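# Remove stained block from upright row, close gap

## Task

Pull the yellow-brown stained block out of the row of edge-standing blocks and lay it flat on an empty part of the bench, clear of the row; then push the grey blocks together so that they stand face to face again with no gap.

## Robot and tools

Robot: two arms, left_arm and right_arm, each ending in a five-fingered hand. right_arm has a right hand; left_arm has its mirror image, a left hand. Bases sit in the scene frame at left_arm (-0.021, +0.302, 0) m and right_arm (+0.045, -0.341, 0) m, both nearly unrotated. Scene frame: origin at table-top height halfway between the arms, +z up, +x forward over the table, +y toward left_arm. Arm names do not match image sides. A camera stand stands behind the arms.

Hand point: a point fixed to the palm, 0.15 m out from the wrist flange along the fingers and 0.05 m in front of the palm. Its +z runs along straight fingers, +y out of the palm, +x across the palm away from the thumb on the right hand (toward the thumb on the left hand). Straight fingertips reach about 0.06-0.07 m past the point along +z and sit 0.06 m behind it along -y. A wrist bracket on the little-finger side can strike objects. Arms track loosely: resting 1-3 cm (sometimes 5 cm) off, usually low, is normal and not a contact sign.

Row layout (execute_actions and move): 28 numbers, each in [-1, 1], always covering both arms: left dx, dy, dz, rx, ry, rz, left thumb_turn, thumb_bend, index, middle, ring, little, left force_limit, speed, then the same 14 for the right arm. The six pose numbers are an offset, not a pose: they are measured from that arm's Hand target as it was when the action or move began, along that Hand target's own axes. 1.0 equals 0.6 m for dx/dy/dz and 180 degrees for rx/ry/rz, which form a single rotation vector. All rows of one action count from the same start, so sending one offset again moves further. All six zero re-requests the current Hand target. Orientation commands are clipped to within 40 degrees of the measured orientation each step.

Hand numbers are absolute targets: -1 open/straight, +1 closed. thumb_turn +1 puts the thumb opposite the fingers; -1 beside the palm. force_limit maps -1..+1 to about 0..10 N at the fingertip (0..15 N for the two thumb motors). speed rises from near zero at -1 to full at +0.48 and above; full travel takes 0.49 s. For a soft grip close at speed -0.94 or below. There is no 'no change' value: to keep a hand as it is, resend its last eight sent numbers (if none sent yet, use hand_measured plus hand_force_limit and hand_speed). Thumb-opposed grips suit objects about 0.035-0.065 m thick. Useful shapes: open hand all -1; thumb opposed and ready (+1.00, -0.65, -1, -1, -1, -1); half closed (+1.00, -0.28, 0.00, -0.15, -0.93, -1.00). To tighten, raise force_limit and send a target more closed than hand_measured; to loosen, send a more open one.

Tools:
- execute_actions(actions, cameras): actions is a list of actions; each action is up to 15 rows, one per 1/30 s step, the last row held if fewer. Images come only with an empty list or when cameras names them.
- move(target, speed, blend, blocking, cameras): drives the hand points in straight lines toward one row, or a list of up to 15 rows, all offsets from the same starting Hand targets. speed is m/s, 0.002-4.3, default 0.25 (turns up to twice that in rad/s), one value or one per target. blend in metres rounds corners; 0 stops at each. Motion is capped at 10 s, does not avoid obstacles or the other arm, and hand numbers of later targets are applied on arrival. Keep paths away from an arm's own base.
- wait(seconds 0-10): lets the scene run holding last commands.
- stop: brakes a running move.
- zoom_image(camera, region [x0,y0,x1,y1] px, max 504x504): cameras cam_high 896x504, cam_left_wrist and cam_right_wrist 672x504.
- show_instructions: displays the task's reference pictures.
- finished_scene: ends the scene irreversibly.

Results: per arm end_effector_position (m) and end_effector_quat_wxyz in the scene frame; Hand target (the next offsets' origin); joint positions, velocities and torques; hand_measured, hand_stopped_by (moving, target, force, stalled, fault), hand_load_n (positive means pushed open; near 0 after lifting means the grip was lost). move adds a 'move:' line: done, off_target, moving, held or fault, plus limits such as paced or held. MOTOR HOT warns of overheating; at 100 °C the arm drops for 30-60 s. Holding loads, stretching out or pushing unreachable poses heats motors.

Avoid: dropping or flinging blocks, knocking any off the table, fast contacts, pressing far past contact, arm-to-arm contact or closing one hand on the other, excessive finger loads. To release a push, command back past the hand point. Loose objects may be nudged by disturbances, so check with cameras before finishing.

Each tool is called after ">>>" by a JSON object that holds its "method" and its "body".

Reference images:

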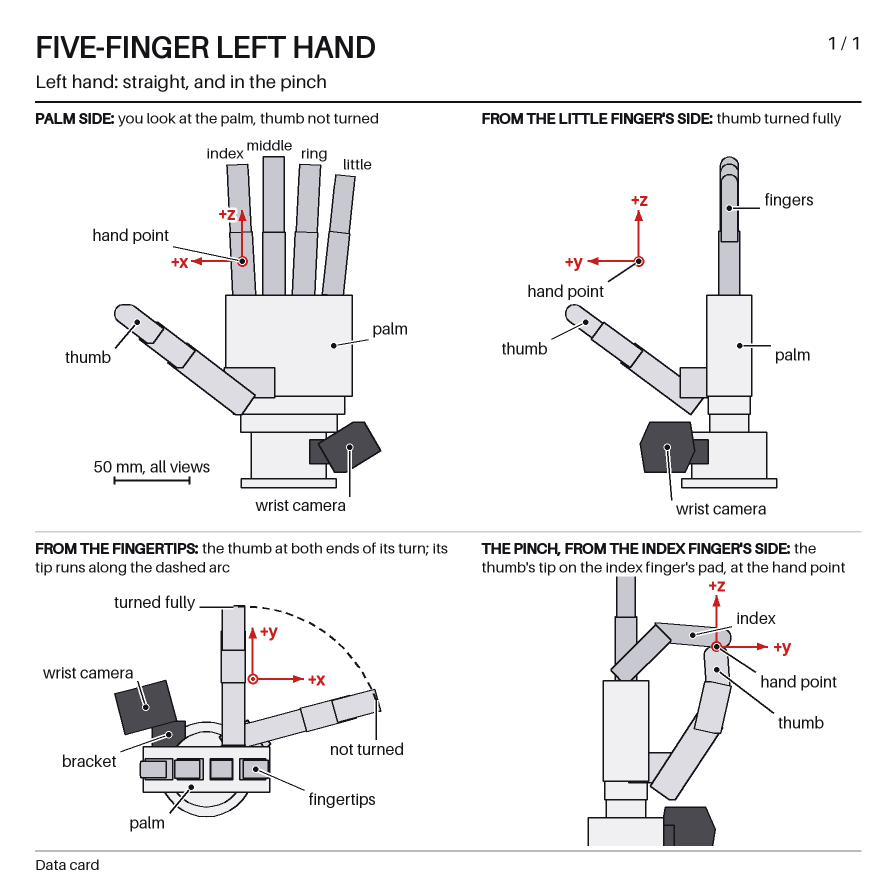

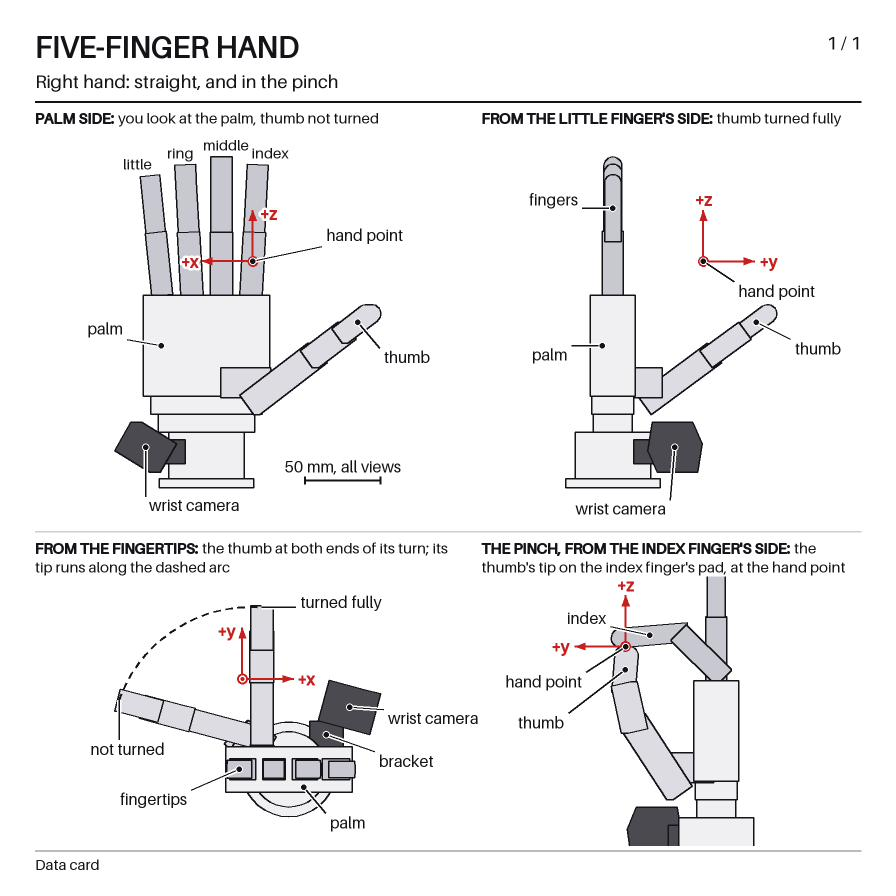

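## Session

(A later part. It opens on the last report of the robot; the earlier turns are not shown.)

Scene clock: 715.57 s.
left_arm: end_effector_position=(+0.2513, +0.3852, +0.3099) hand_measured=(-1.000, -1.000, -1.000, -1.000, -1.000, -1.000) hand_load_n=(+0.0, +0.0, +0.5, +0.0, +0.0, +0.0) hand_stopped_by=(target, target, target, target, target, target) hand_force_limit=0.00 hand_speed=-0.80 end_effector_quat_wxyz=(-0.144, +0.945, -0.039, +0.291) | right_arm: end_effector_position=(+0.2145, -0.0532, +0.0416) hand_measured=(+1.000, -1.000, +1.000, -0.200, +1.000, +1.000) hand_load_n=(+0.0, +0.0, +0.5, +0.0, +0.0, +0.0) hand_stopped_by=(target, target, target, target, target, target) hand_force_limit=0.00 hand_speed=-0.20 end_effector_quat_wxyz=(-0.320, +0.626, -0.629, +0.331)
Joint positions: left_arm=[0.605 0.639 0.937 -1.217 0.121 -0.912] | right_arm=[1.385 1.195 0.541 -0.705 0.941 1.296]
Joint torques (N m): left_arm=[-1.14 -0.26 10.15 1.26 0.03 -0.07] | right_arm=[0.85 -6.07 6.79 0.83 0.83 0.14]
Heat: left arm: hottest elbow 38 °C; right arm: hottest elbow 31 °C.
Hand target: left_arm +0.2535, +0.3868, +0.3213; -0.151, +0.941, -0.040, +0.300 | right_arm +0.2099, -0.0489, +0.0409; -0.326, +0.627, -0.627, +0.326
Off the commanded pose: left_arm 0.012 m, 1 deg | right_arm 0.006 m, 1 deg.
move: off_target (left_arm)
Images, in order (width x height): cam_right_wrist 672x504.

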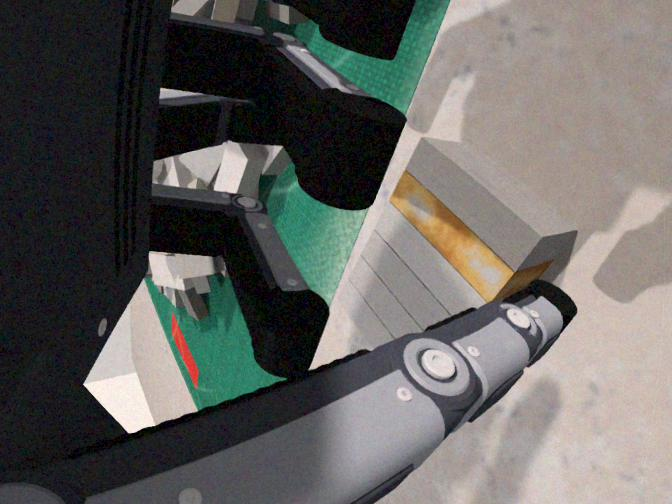

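>>> {"method": "move", "body": {"target": [0,0,0,0,0,0,-1,-1,-1,-1,-1,-1,0,-0.8,-0.0067,0.0082,0.0057,0,0,0,1,-1,1,-0.2,1,1,0,-0.2], "speed": 0.05, "cameras": ["cam_high","cam_right_wrist"]}}

>>> {"method": "zoom_image", "body": {"camera": "cam_right_wrist", "region": [430, 170, 672, 380]}}

>>> {"method": "zoom_image", "body": {"camera": "cam_high", "region": [380, 190, 430, 230]}}

Scene clock: 775.57 s.
left_arm: end_effector_position=(+0.2513, +0.3852, +0.3099) hand_measured=(-1.000, -1.000, -1.000, -1.000, -1.000, -1.000) hand_load_n=(+0.0, -0.5, +0.0, +0.0, +0.0, +0.0) hand_stopped_by=(target, target, target, target, target, target) hand_force_limit=0.00 hand_speed=-0.80 end_effector_quat_wxyz=(-0.144, +0.945, -0.039, +0.291) | right_arm: end_effector_position=(+0.2142, -0.0505, +0.0371) hand_measured=(+1.000, -1.000, +1.000, -0.200, +1.000, +1.000) hand_load_n=(+0.0, +0.0, +0.0, +0.0, +0.0, +0.0) hand_stopped_by=(target, target, target, target, target, target) hand_force_limit=0.00 hand_speed=-0.20 end_effector_quat_wxyz=(-0.320, +0.626, -0.629, +0.331)
Joint positions: left_arm=[0.605 0.639 0.937 -1.217 0.121 -0.912] | right_arm=[1.387 1.214 0.541 -0.689 0.941 1.301]
Joint torques (N m): left_arm=[-1.79 -0.38 10.1 1.25 0.04 -0.02] | right_arm=[0.62 -5.42 6.79 1.14 0.85 0.17]
Heat: left arm: hottest elbow 39 °C; right arm: hottest waist 30 °C.
Hand target: left_arm +0.2535, +0.3868, +0.3213; -0.151, +0.941, -0.040, +0.300 | right_arm +0.2098, -0.0449, +0.0349; -0.326, +0.627, -0.627, +0.326
Off the commanded pose: left_arm 0.012 m, 1 deg | right_arm 0.007 m, 1 deg.
move: off_target (left_arm)
Images, in order (width x height): cam_high 896x504, cam_right_wrist 672x504.

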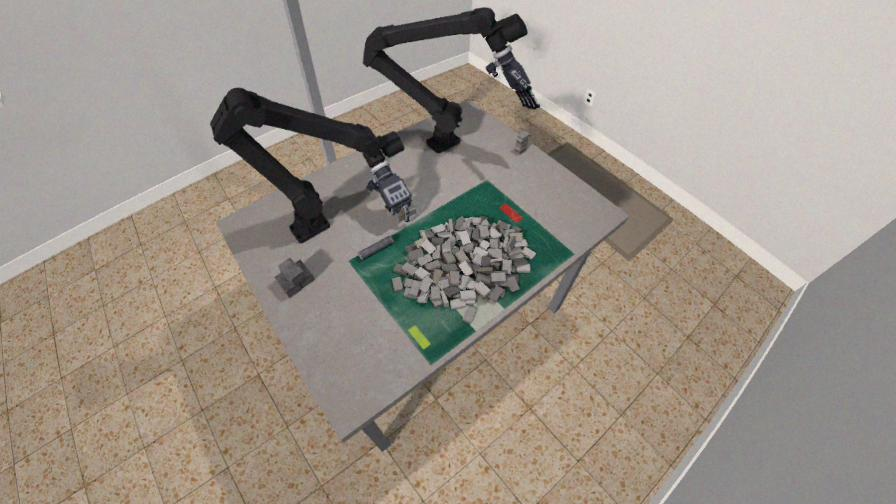

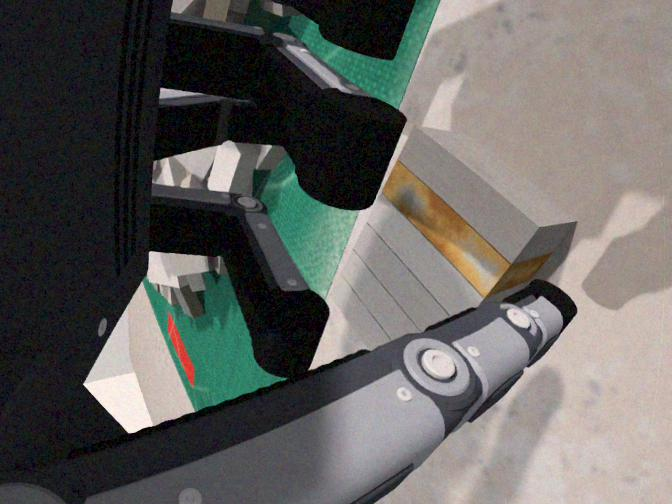

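Scaled by 2.083 from the camera's 672x504 image, which has a finer 960x720 frame.

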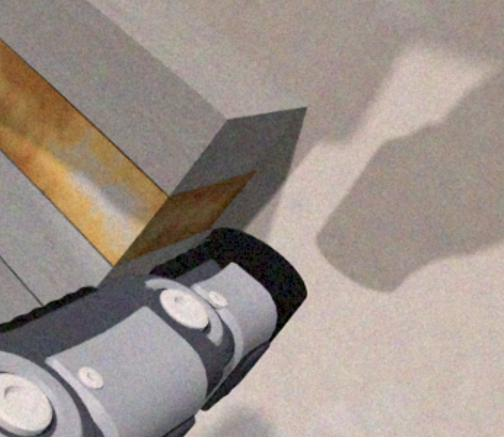

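Scaled by 10.080 from the camera's 896x504 image, which has a finer 1280x720 frame.

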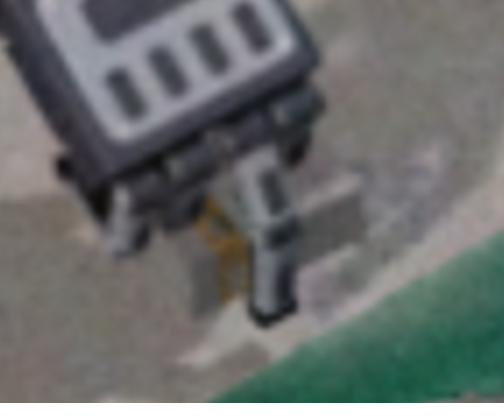

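>>> {"method": "execute_actions", "body": {"actions": [[[0,0,0,0,0,0,-1,-1,-1,-1,-1,-1,0,-0.8,0,0,0,0,0,0,1,-0.86,1,0.4,1,1,-0.6,-0.92]]], "cameras": ["cam_high","cam_right_wrist"]}}

>>> {"method": "zoom_image", "body": {"camera": "cam_right_wrist", "region": [380, 110, 622, 340]}}

>>> {"method": "zoom_image", "body": {"camera": "cam_high", "region": [380, 190, 430, 230]}}

Scene clock: 826.97 s.
left_arm: end_effector_position=(+0.2513, +0.3852, +0.3099) hand_measured=(-1.000, -1.000, -1.000, -1.000, -1.000, -1.000) hand_load_n=(-0.5, +0.0, +0.0, +0.0, +0.0, +0.0) hand_stopped_by=(target, target, target, target, target, target) hand_force_limit=0.00 hand_speed=-0.80 end_effector_quat_wxyz=(-0.144, +0.945, -0.039, +0.291) | right_arm: end_effector_position=(+0.2140, -0.0504, +0.0372) hand_measured=(+1.000, -0.862, +1.000, +0.076, +1.000, +1.000) hand_load_n=(+0.0, +3.0, +0.0, +2.5, +0.0, +0.0) hand_stopped_by=(target, force, target, force, target, target) hand_force_limit=-0.60 hand_speed=-0.92 end_effector_quat_wxyz=(-0.321, +0.626, -0.629, +0.331)
Joint positions: left_arm=[0.605 0.639 0.937 -1.217 0.121 -0.912] | right_arm=[1.388 1.214 0.541 -0.689 0.942 1.301]
Joint torques (N m): left_arm=[-1.32 -0.62 10.18 1.17 0.04 -0.03] | right_arm=[0.56 -5.54 6.79 1.14 0.84 0.15]
Heat: left arm: hottest elbow 39 °C; right arm: hottest waist 30 °C.
Hand target: left_arm +0.2535, +0.3868, +0.3213; -0.151, +0.941, -0.040, +0.300 | right_arm +0.2099, -0.0450, +0.0349; -0.326, +0.627, -0.627, +0.327
Off the commanded pose: left_arm 0.012 m, 1 deg | right_arm 0.007 m, 1 deg.
Images, in order (width x height): cam_high 896x504, cam_right_wrist 672x504.

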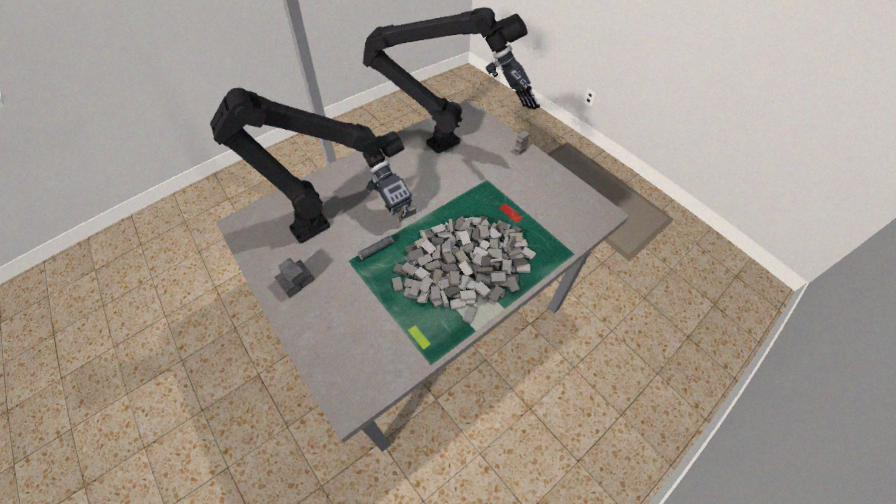

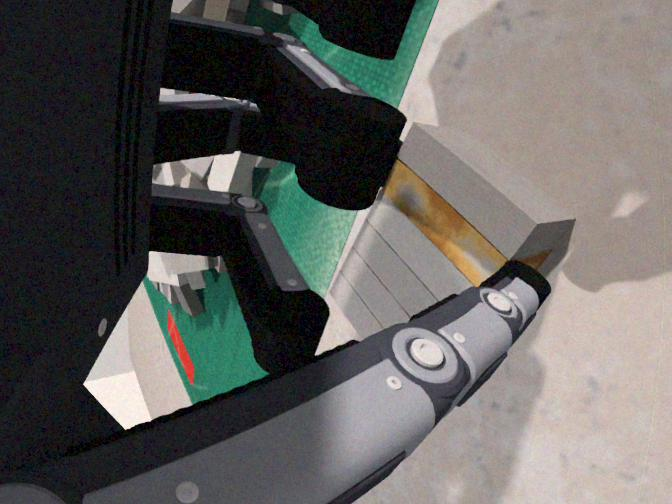

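Scaled by 2.083 from the camera's 672x504 image, which has a finer 960x720 frame.

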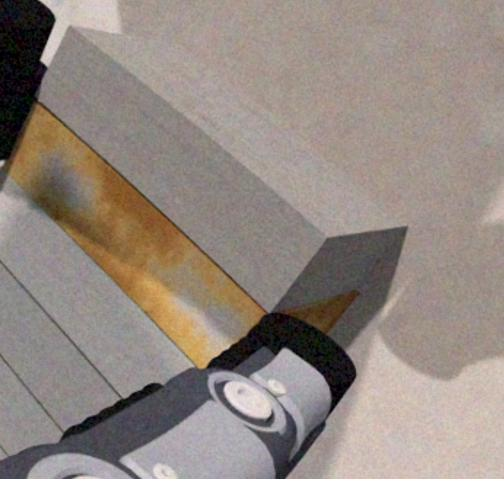

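Scaled by 10.080 from the camera's 896x504 image, which has a finer 1280x720 frame.

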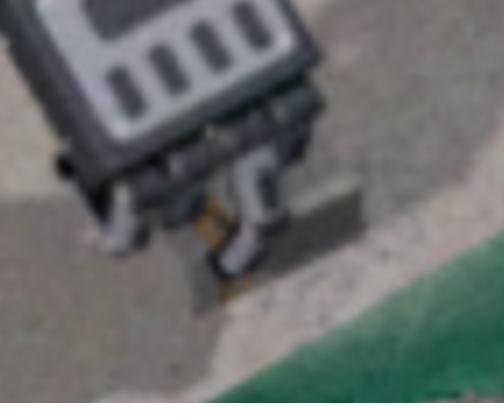

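>>> {"method": "move", "body": {"target": [0,0,0,0,0,0,-1,-1,-1,-1,-1,-1,0,-0.8,0,-0.0205,-0.0144,0,0,0,1,-0.86,1,0.4,1,1,-0.6,-0.92], "speed": 0.04, "cameras": ["cam_high","cam_right_wrist"]}}

>>> {"method": "zoom_image", "body": {"camera": "cam_right_wrist", "region": [380, 110, 622, 340]}}

>>> {"method": "zoom_image", "body": {"camera": "cam_high", "region": [380, 190, 430, 230]}}

Scene clock: 838.17 s.
left_arm: end_effector_position=(+0.2513, +0.3852, +0.3099) hand_measured=(-1.000, -1.000, -1.000, -1.000, -1.000, -1.000) hand_load_n=(-0.5, +0.0, +0.0, +0.0, -0.5, +0.0) hand_stopped_by=(target, target, target, target, target, target) hand_force_limit=0.00 hand_speed=-0.80 end_effector_quat_wxyz=(-0.144, +0.945, -0.039, +0.291) | right_arm: end_effector_position=(+0.2131, -0.0564, +0.0395) hand_measured=(+1.000, -0.862, +1.000, +0.076, +1.000, +1.000) hand_load_n=(+0.0, +0.0, +0.0, +0.0, +0.0, +0.5) hand_stopped_by=(target, force, target, force, target, target) hand_force_limit=-0.60 hand_speed=-0.92 end_effector_quat_wxyz=(-0.314, +0.629, -0.627, +0.335)
Joint positions: left_arm=[0.605 0.639 0.937 -1.217 0.121 -0.912] | right_arm=[1.388 1.199 0.541 -0.721 0.942 1.302]
Joint torques (N m): left_arm=[-1.38 -0.44 10.04 1.16 0.02 -0.02] | right_arm=[0.56 -7.12 8.59 0.02 0.81 0.13]
Heat: left arm: hottest elbow 39 °C; right arm: hottest waist 30 °C.
Hand target: left_arm +0.2535, +0.3868, +0.3213; -0.151, +0.941, -0.040, +0.300 | right_arm +0.2099, -0.0449, +0.0500; -0.326, +0.627, -0.627, +0.326
Off the commanded pose: left_arm 0.012 m, 1 deg | right_arm 0.016 m, 2 deg.
move: off_target (left_arm, right_arm)
Images, in order (width x height): cam_high 896x504, cam_right_wrist 672x504.

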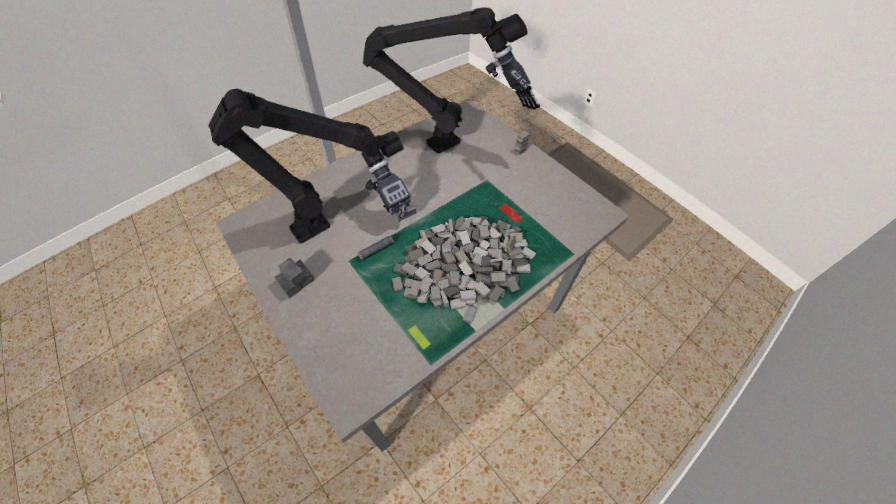

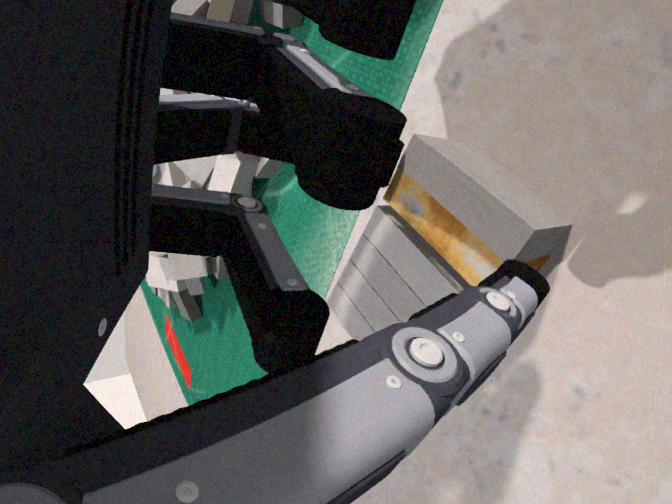

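Scaled by 2.083 from the camera's 672x504 image, which has a finer 960x720 frame.

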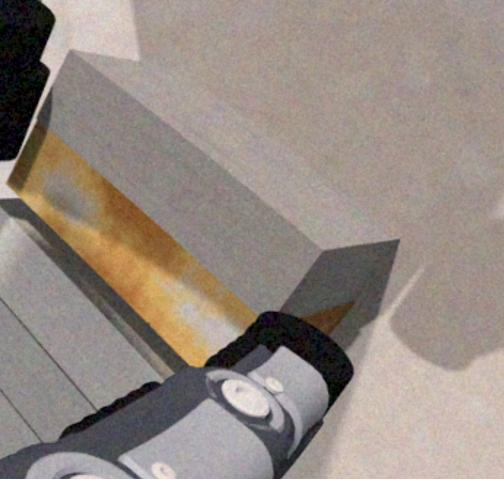

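Scaled by 10.080 from the camera's 896x504 image, which has a finer 1280x720 frame.

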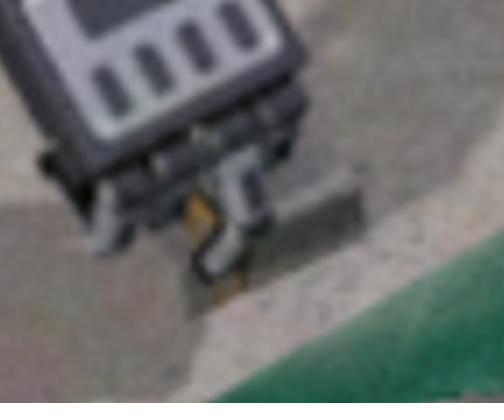

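>>> {"method": "execute_actions", "body": {"actions": [[[0,0,0,0,0,0,-1,-1,-1,-1,-1,-1,0,-0.8,0,0,0,0,0,0,1,-0.86,1,0.6,1,1,-0.4,-0.92]]], "cameras": ["cam_high","cam_right_wrist"]}}

>>> {"method": "zoom_image", "body": {"camera": "cam_right_wrist", "region": [380, 110, 622, 340]}}

Scene clock: 860.93 s.
left_arm: end_effector_position=(+0.2513, +0.3852, +0.3099) hand_measured=(-1.000, -1.000, -1.000, -1.000, -1.000, -1.000) hand_load_n=(+0.0, +0.0, +0.0, +0.0, +0.0, +0.0) hand_stopped_by=(target, target, target, target, target, target) hand_force_limit=0.00 hand_speed=-0.80 end_effector_quat_wxyz=(-0.144, +0.945, -0.039, +0.291) | right_arm: end_effector_position=(+0.2134, -0.0565, +0.0399) hand_measured=(+1.000, -0.862, +1.000, +0.600, +1.000, +1.000) hand_load_n=(+0.0, +0.0, +0.0, +0.0, +0.0, +0.0) hand_stopped_by=(target, force, target, target, target, target) hand_force_limit=-0.40 hand_speed=-0.92 end_effector_quat_wxyz=(-0.315, +0.629, -0.626, +0.336)
Joint positions: left_arm=[0.605 0.639 0.937 -1.217 0.121 -0.912] | right_arm=[1.388 1.198 0.541 -0.721 0.944 1.302]
Joint torques (N m): left_arm=[-1.55 -0.5 10.11 1.2 0.04 -0.03] | right_arm=[0.5 -7.06 8.61 0.02 0.74 0.13]
Heat: left arm: hottest elbow 39 °C; right arm: hottest waist 30 °C.
Hand target: left_arm +0.2535, +0.3868, +0.3213; -0.151, +0.941, -0.040, +0.300 | right_arm +0.2099, -0.0449, +0.0501; -0.327, +0.627, -0.627, +0.327
Off the commanded pose: left_arm 0.012 m, 1 deg | right_arm 0.016 m, 2 deg.
Images, in order (width x height): cam_high 896x504, cam_right_wrist 672x504.

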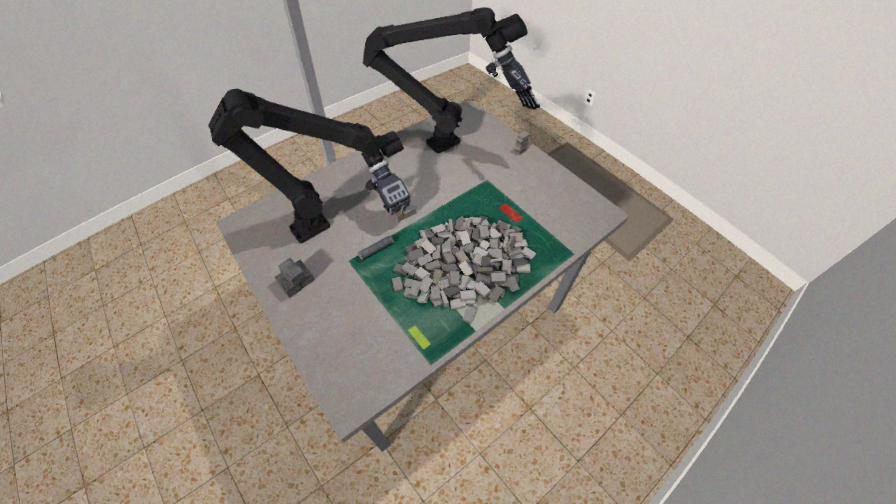

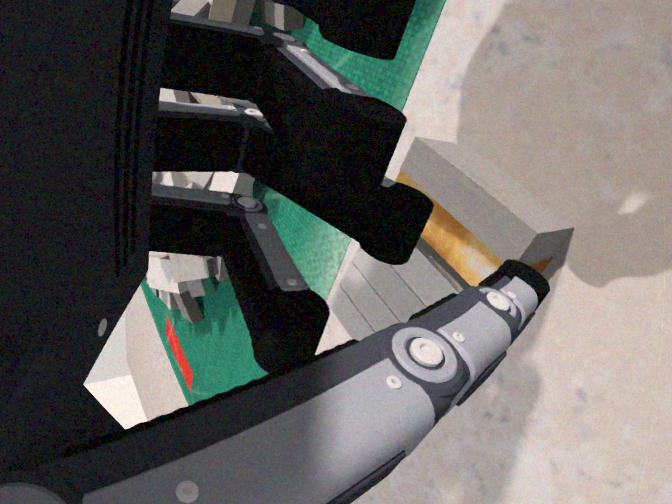

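Scaled by 2.083 from the camera's 672x504 image, which has a finer 960x720 frame.

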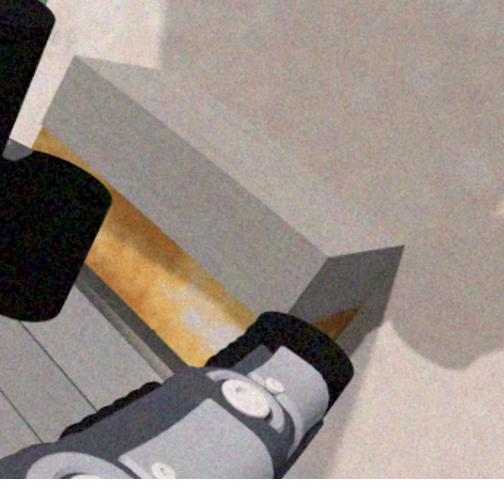

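>>> {"method": "move", "body": {"target": [[0,0,0,0,0,0,-1,-1,-1,-1,-1,-1,0,-0.8,0,0,0,0,0,0,1,-1,1,-0.1,1,1,-0.4,-0.6],[0,0,0,0,0,0,-1,-1,-1,-1,-1,-1,0,-0.8,0.006,0.0259,0.0182,0,0,0,1,-1,1,-0.1,1,1,-0.4,-0.6]], "speed": 0.04, "cameras": ["cam_high","cam_right_wrist"]}}

>>> {"method": "zoom_image", "body": {"camera": "cam_right_wrist", "region": [380, 110, 622, 340]}}

>>> {"method": "zoom_image", "body": {"camera": "cam_high", "region": [380, 190, 430, 230]}}

Scene clock: 925.17 s.
left_arm: end_effector_position=(+0.2513, +0.3852, +0.3099) hand_measured=(-1.000, -1.000, -1.000, -1.000, -1.000, -1.000) hand_load_n=(+0.0, +0.0, +0.0, +0.0, +0.0, +0.0) hand_stopped_by=(target, target, target, target, target, target) hand_force_limit=0.00 hand_speed=-0.80 end_effector_quat_wxyz=(-0.144, +0.945, -0.039, +0.291) | right_arm: end_effector_position=(+0.2139, -0.0533, +0.0336) hand_measured=(+1.000, -1.000, +1.000, -0.100, +1.000, +1.000) hand_load_n=(+0.0, +0.0, +0.0, +0.0, +0.0, +0.0) hand_stopped_by=(target, target, target, target, target, target) hand_force_limit=-0.40 hand_speed=-0.60 end_effector_quat_wxyz=(-0.322, +0.625, -0.629, +0.331)
Joint positions: left_arm=[0.605 0.639 0.937 -1.217 0.121 -0.912] | right_arm=[1.388 1.213 0.526 -0.673 0.944 1.302]
Joint torques (N m): left_arm=[-1.32 -0.5 10.06 1.2 0.01 -0.03] | right_arm=[0.38 -5.48 6.68 1.11 0.73 0.11]
Heat: left arm: hottest elbow 40 °C; right arm: hottest elbow 31 °C.
Hand target: left_arm +0.2535, +0.3868, +0.3213; -0.151, +0.941, -0.040, +0.300 | right_arm +0.2099, -0.0486, +0.0310; -0.326, +0.627, -0.627, +0.327
Off the commanded pose: left_arm 0.012 m, 1 deg | right_arm 0.007 m, 1 deg.
move: off_target (left_arm)
Images, in order (width x height): cam_high 896x504, cam_right_wrist 672x504.

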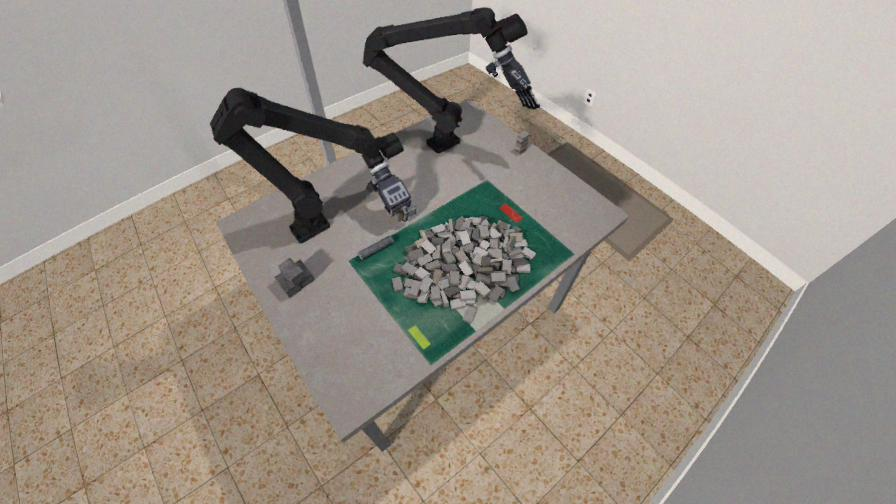

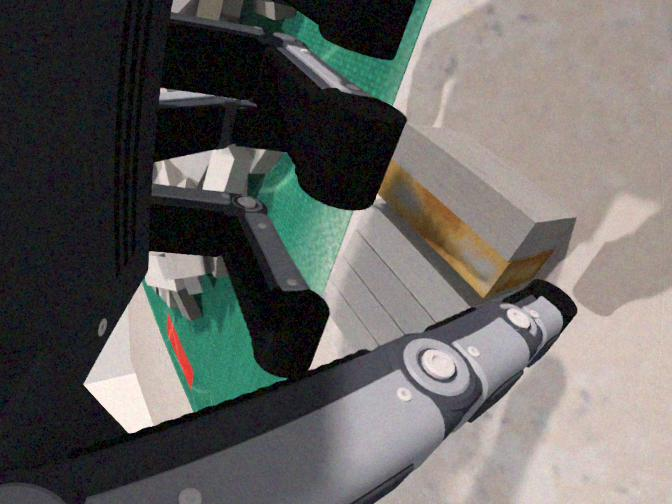

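Scaled by 2.083 from the camera's 672x504 image, which has a finer 960x720 frame.

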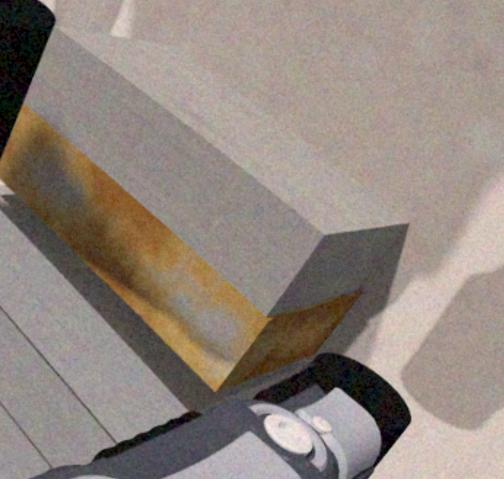

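Scaled by 10.080 from the camera's 896x504 image, which has a finer 1280x720 frame.

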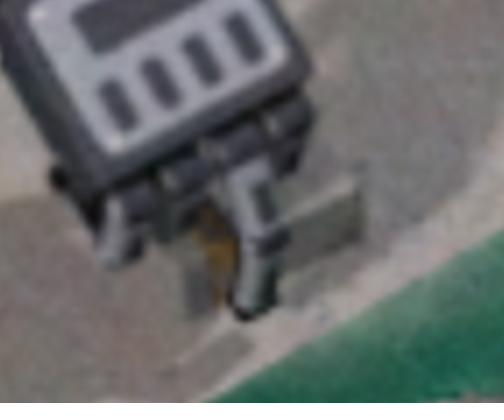

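>>> {"method": "move", "body": {"target": [0,0,0,0,0,0,-1,-1,-1,-1,-1,-1,0,-0.8,-0.0025,0.0062,0.0043,0,0,0,1,-1,1,-0.1,1,1,-0.4,-0.6], "speed": 0.03, "cameras": ["cam_high","cam_right_wrist"]}}

>>> {"method": "zoom_image", "body": {"camera": "cam_right_wrist", "region": [380, 110, 622, 340]}}

Scene clock: 934.43 s.
left_arm: end_effector_position=(+0.2513, +0.3852, +0.3099) hand_measured=(-1.000, -1.000, -1.000, -1.000, -1.000, -1.000) hand_load_n=(+0.0, +0.0, +0.0, +0.0, +0.0, +0.0) hand_stopped_by=(target, target, target, target, target, target) hand_force_limit=0.00 hand_speed=-0.80 end_effector_quat_wxyz=(-0.144, +0.945, -0.039, +0.291) | right_arm: end_effector_position=(+0.2143, -0.0507, +0.0302) hand_measured=(+1.000, -1.000, +1.000, -0.100, +1.000, +1.000) hand_load_n=(+0.0, +0.0, +0.0, -0.5, +0.5, +0.0) hand_stopped_by=(target, target, target, target, target, target) hand_force_limit=-0.40 hand_speed=-0.60 end_effector_quat_wxyz=(-0.323, +0.625, -0.629, +0.330)
Joint positions: left_arm=[0.605 0.639 0.937 -1.217 0.121 -0.912] | right_arm=[1.388 1.229 0.526 -0.655 0.944 1.302]
Joint torques (N m): left_arm=[-1.38 -0.62 10.09 1.18 0.04 -0.05] | right_arm=[0.38 -5.6 6.41 1.25 0.74 0.12]
Heat: left arm: hottest elbow 40 °C; right arm: hottest elbow 31 °C.
Hand target: left_arm +0.2535, +0.3868, +0.3213; -0.151, +0.941, -0.040, +0.300 | right_arm +0.2099, -0.0471, +0.0264; -0.326, +0.627, -0.627, +0.327
Off the commanded pose: left_arm 0.012 m, 1 deg | right_arm 0.007 m, 1 deg.
move: off_target (left_arm)
Images, in order (width x height): cam_high 896x504, cam_right_wrist 672x504.

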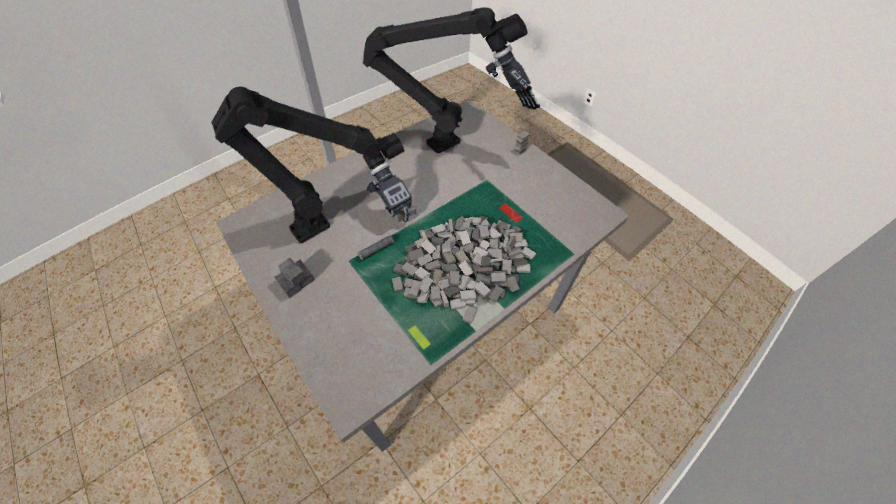

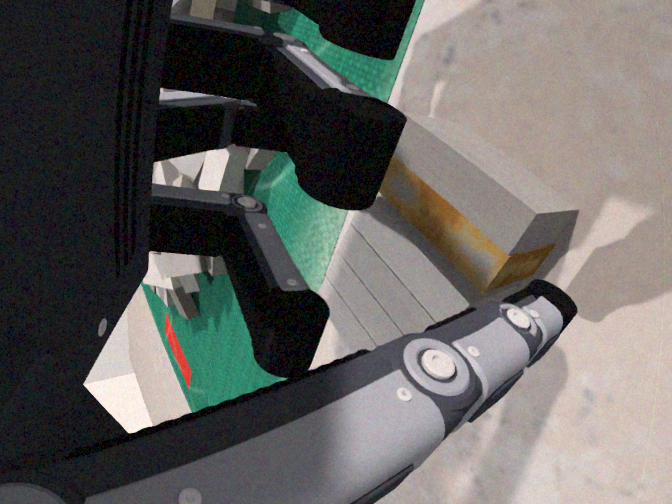

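Scaled by 2.083 from the camera's 672x504 image, which has a finer 960x720 frame.

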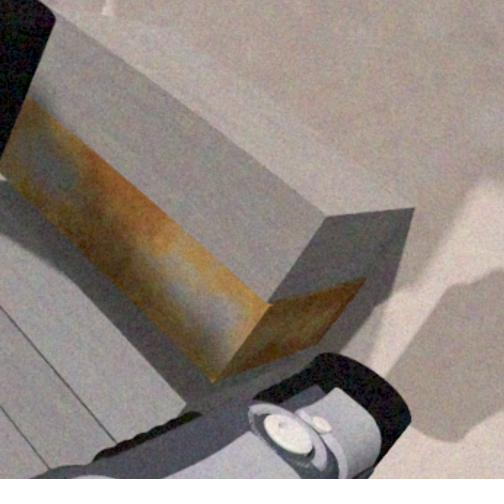

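>>> {"method": "execute_actions", "body": {"actions": [[[0,0,0,0,0,0,-1,-1,-1,-1,-1,-1,0,-0.8,0,0,0,0,0,0,1,-0.86,1,0.45,1,1,-0.5,-0.92]]], "cameras": ["cam_high","cam_right_wrist"]}}

>>> {"method": "zoom_image", "body": {"camera": "cam_right_wrist", "region": [380, 110, 622, 340]}}

>>> {"method": "zoom_image", "body": {"camera": "cam_high", "region": [380, 190, 430, 230]}}

Scene clock: 941.90 s.
left_arm: end_effector_position=(+0.2513, +0.3852, +0.3099) hand_measured=(-1.000, -1.000, -1.000, -1.000, -1.000, -1.000) hand_load_n=(-0.5, +0.0, -0.5, +0.0, +0.0, +0.0) hand_stopped_by=(target, target, target, target, target, target) hand_force_limit=0.00 hand_speed=-0.80 end_effector_quat_wxyz=(-0.144, +0.945, -0.039, +0.291) | right_arm: end_effector_position=(+0.2143, -0.0507, +0.0301) hand_measured=(+1.000, -0.896, +1.000, +0.100, +1.000, +1.000) hand_load_n=(+0.0, +4.0, +0.0, +3.5, +0.0, +0.0) hand_stopped_by=(target, force, target, force, target, target) hand_force_limit=-0.50 hand_speed=-0.92 end_effector_quat_wxyz=(-0.323, +0.625, -0.629, +0.330)
Joint positions: left_arm=[0.605 0.639 0.937 -1.217 0.121 -0.912] | right_arm=[1.388 1.229 0.526 -0.655 0.944 1.302]
Joint torques (N m): left_arm=[-1.26 -0.38 10.06 1.18 0.02 -0.06] | right_arm=[0.5 -5.48 6.41 1.17 0.74 0.12]
Heat: left arm: hottest elbow 40 °C; right arm: hottest elbow 31 °C.
Hand target: left_arm +0.2535, +0.3868, +0.3213; -0.151, +0.941, -0.040, +0.300 | right_arm +0.2099, -0.0471, +0.0264; -0.326, +0.627, -0.627, +0.327
Off the commanded pose: left_arm 0.012 m, 1 deg | right_arm 0.007 m, 1 deg.
Images, in order (width x height): cam_high 896x504, cam_right_wrist 672x504.

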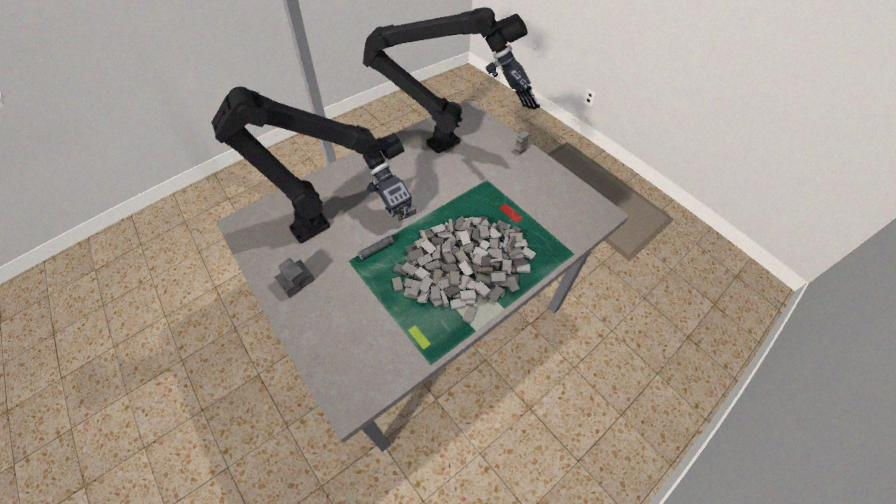

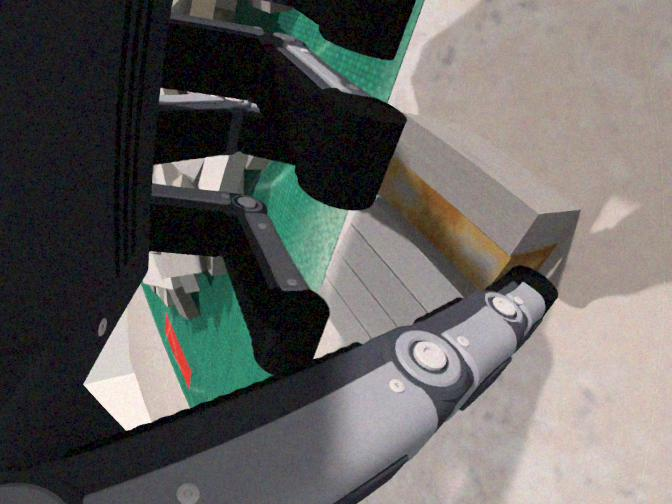

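Scaled by 2.083 from the camera's 672x504 image, which has a finer 960x720 frame.

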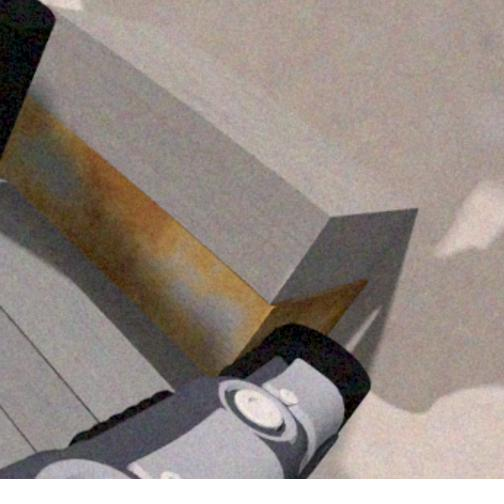

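Scaled by 10.080 from the camera's 896x504 image, which has a finer 1280x720 frame.

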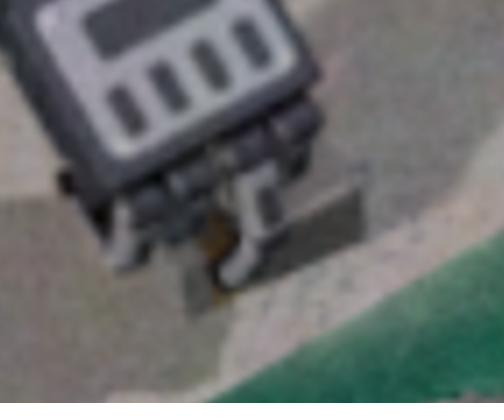

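>>> {"method": "move", "body": {"target": [0,0,0,0,0,0,-1,-1,-1,-1,-1,-1,0,-0.8,-0.02,-0.0478,-0.0335,0,0,0,1,-0.86,1,0.45,1,1,-0.5,-0.92], "speed": 0.06, "cameras": ["cam_high","cam_right_wrist"]}}

>>> {"method": "zoom_image", "body": {"camera": "cam_right_wrist", "region": [350, 110, 672, 400]}}

>>> {"method": "zoom_image", "body": {"camera": "cam_high", "region": [380, 180, 430, 230]}}

Scene clock: 957.13 s.
left_arm: end_effector_position=(+0.2513, +0.3852, +0.3099) hand_measured=(-1.000, -1.000, -1.000, -1.000, -1.000, -1.000) hand_load_n=(+0.0, +0.0, +0.0, +0.0, +0.0, +0.0) hand_stopped_by=(target, target, target, target, target, target) hand_force_limit=0.00 hand_speed=-0.80 end_effector_quat_wxyz=(-0.144, +0.945, -0.039, +0.291) | right_arm: end_effector_position=(+0.2120, -0.0563, +0.0431) hand_measured=(+1.000, -0.896, +1.000, +0.100, +1.000, +1.000) hand_load_n=(+0.0, +4.0, +0.0, +3.0, +0.0, +0.0) hand_stopped_by=(target, force, target, force, target, target) hand_force_limit=-0.50 hand_speed=-0.92 end_effector_quat_wxyz=(-0.306, +0.634, -0.623, +0.341)
Joint positions: left_arm=[0.605 0.639 0.937 -1.217 0.121 -0.912] | right_arm=[1.392 1.206 0.562 -0.764 0.942 1.308]
Joint torques (N m): left_arm=[-1.26 -0.44 10.04 1.25 0.02 -0.05] | right_arm=[0.56 -7.41 10.21 -0.03 0.83 0.17]
Heat: left arm: hottest elbow 40 °C; right arm: hottest elbow 31 °C.
Hand target: left_arm +0.2535, +0.3868, +0.3213; -0.151, +0.941, -0.040, +0.300 | right_arm +0.2099, -0.0349, +0.0615; -0.327, +0.627, -0.627, +0.326
Off the commanded pose: left_arm 0.012 m, 1 deg | right_arm 0.028 m, 3 deg.
move: off_target (left_arm, right_arm)
Images, in order (width x height): cam_high 896x504, cam_right_wrist 672x504.

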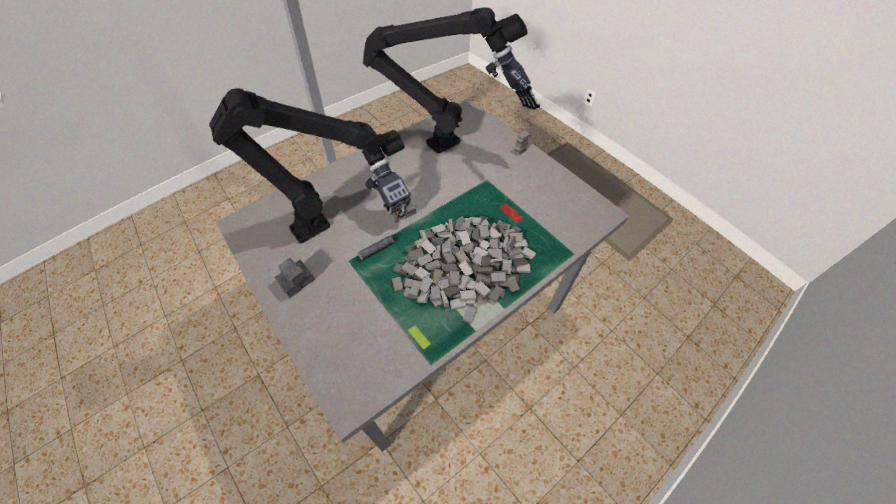

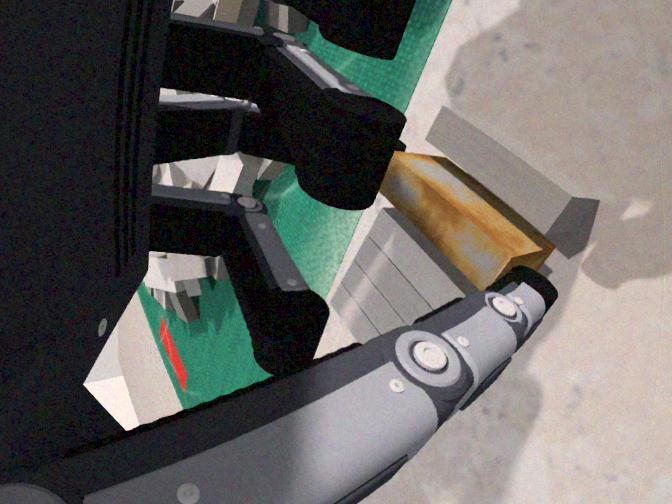

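Scaled by 1.565 from the camera's 672x504 image, which has a finer 960x720 frame.

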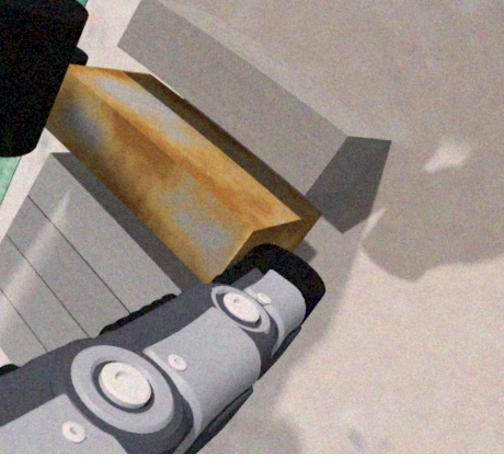

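Scaled by 10.080 from the camera's 896x504 image, which has a finer 1280x720 frame.

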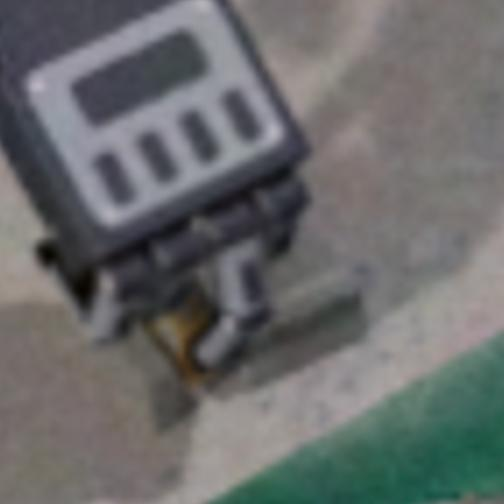

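>>> {"method": "zoom_image", "body": {"camera": "cam_right_wrist", "region": [370, 130, 590, 310]}}

Scaled by 2.291 from the camera's 672x504 image, which has a finer 960x720 frame.

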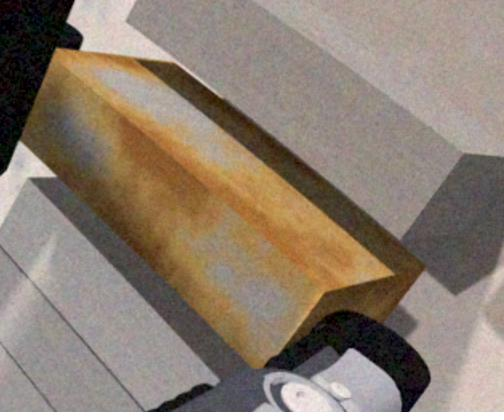

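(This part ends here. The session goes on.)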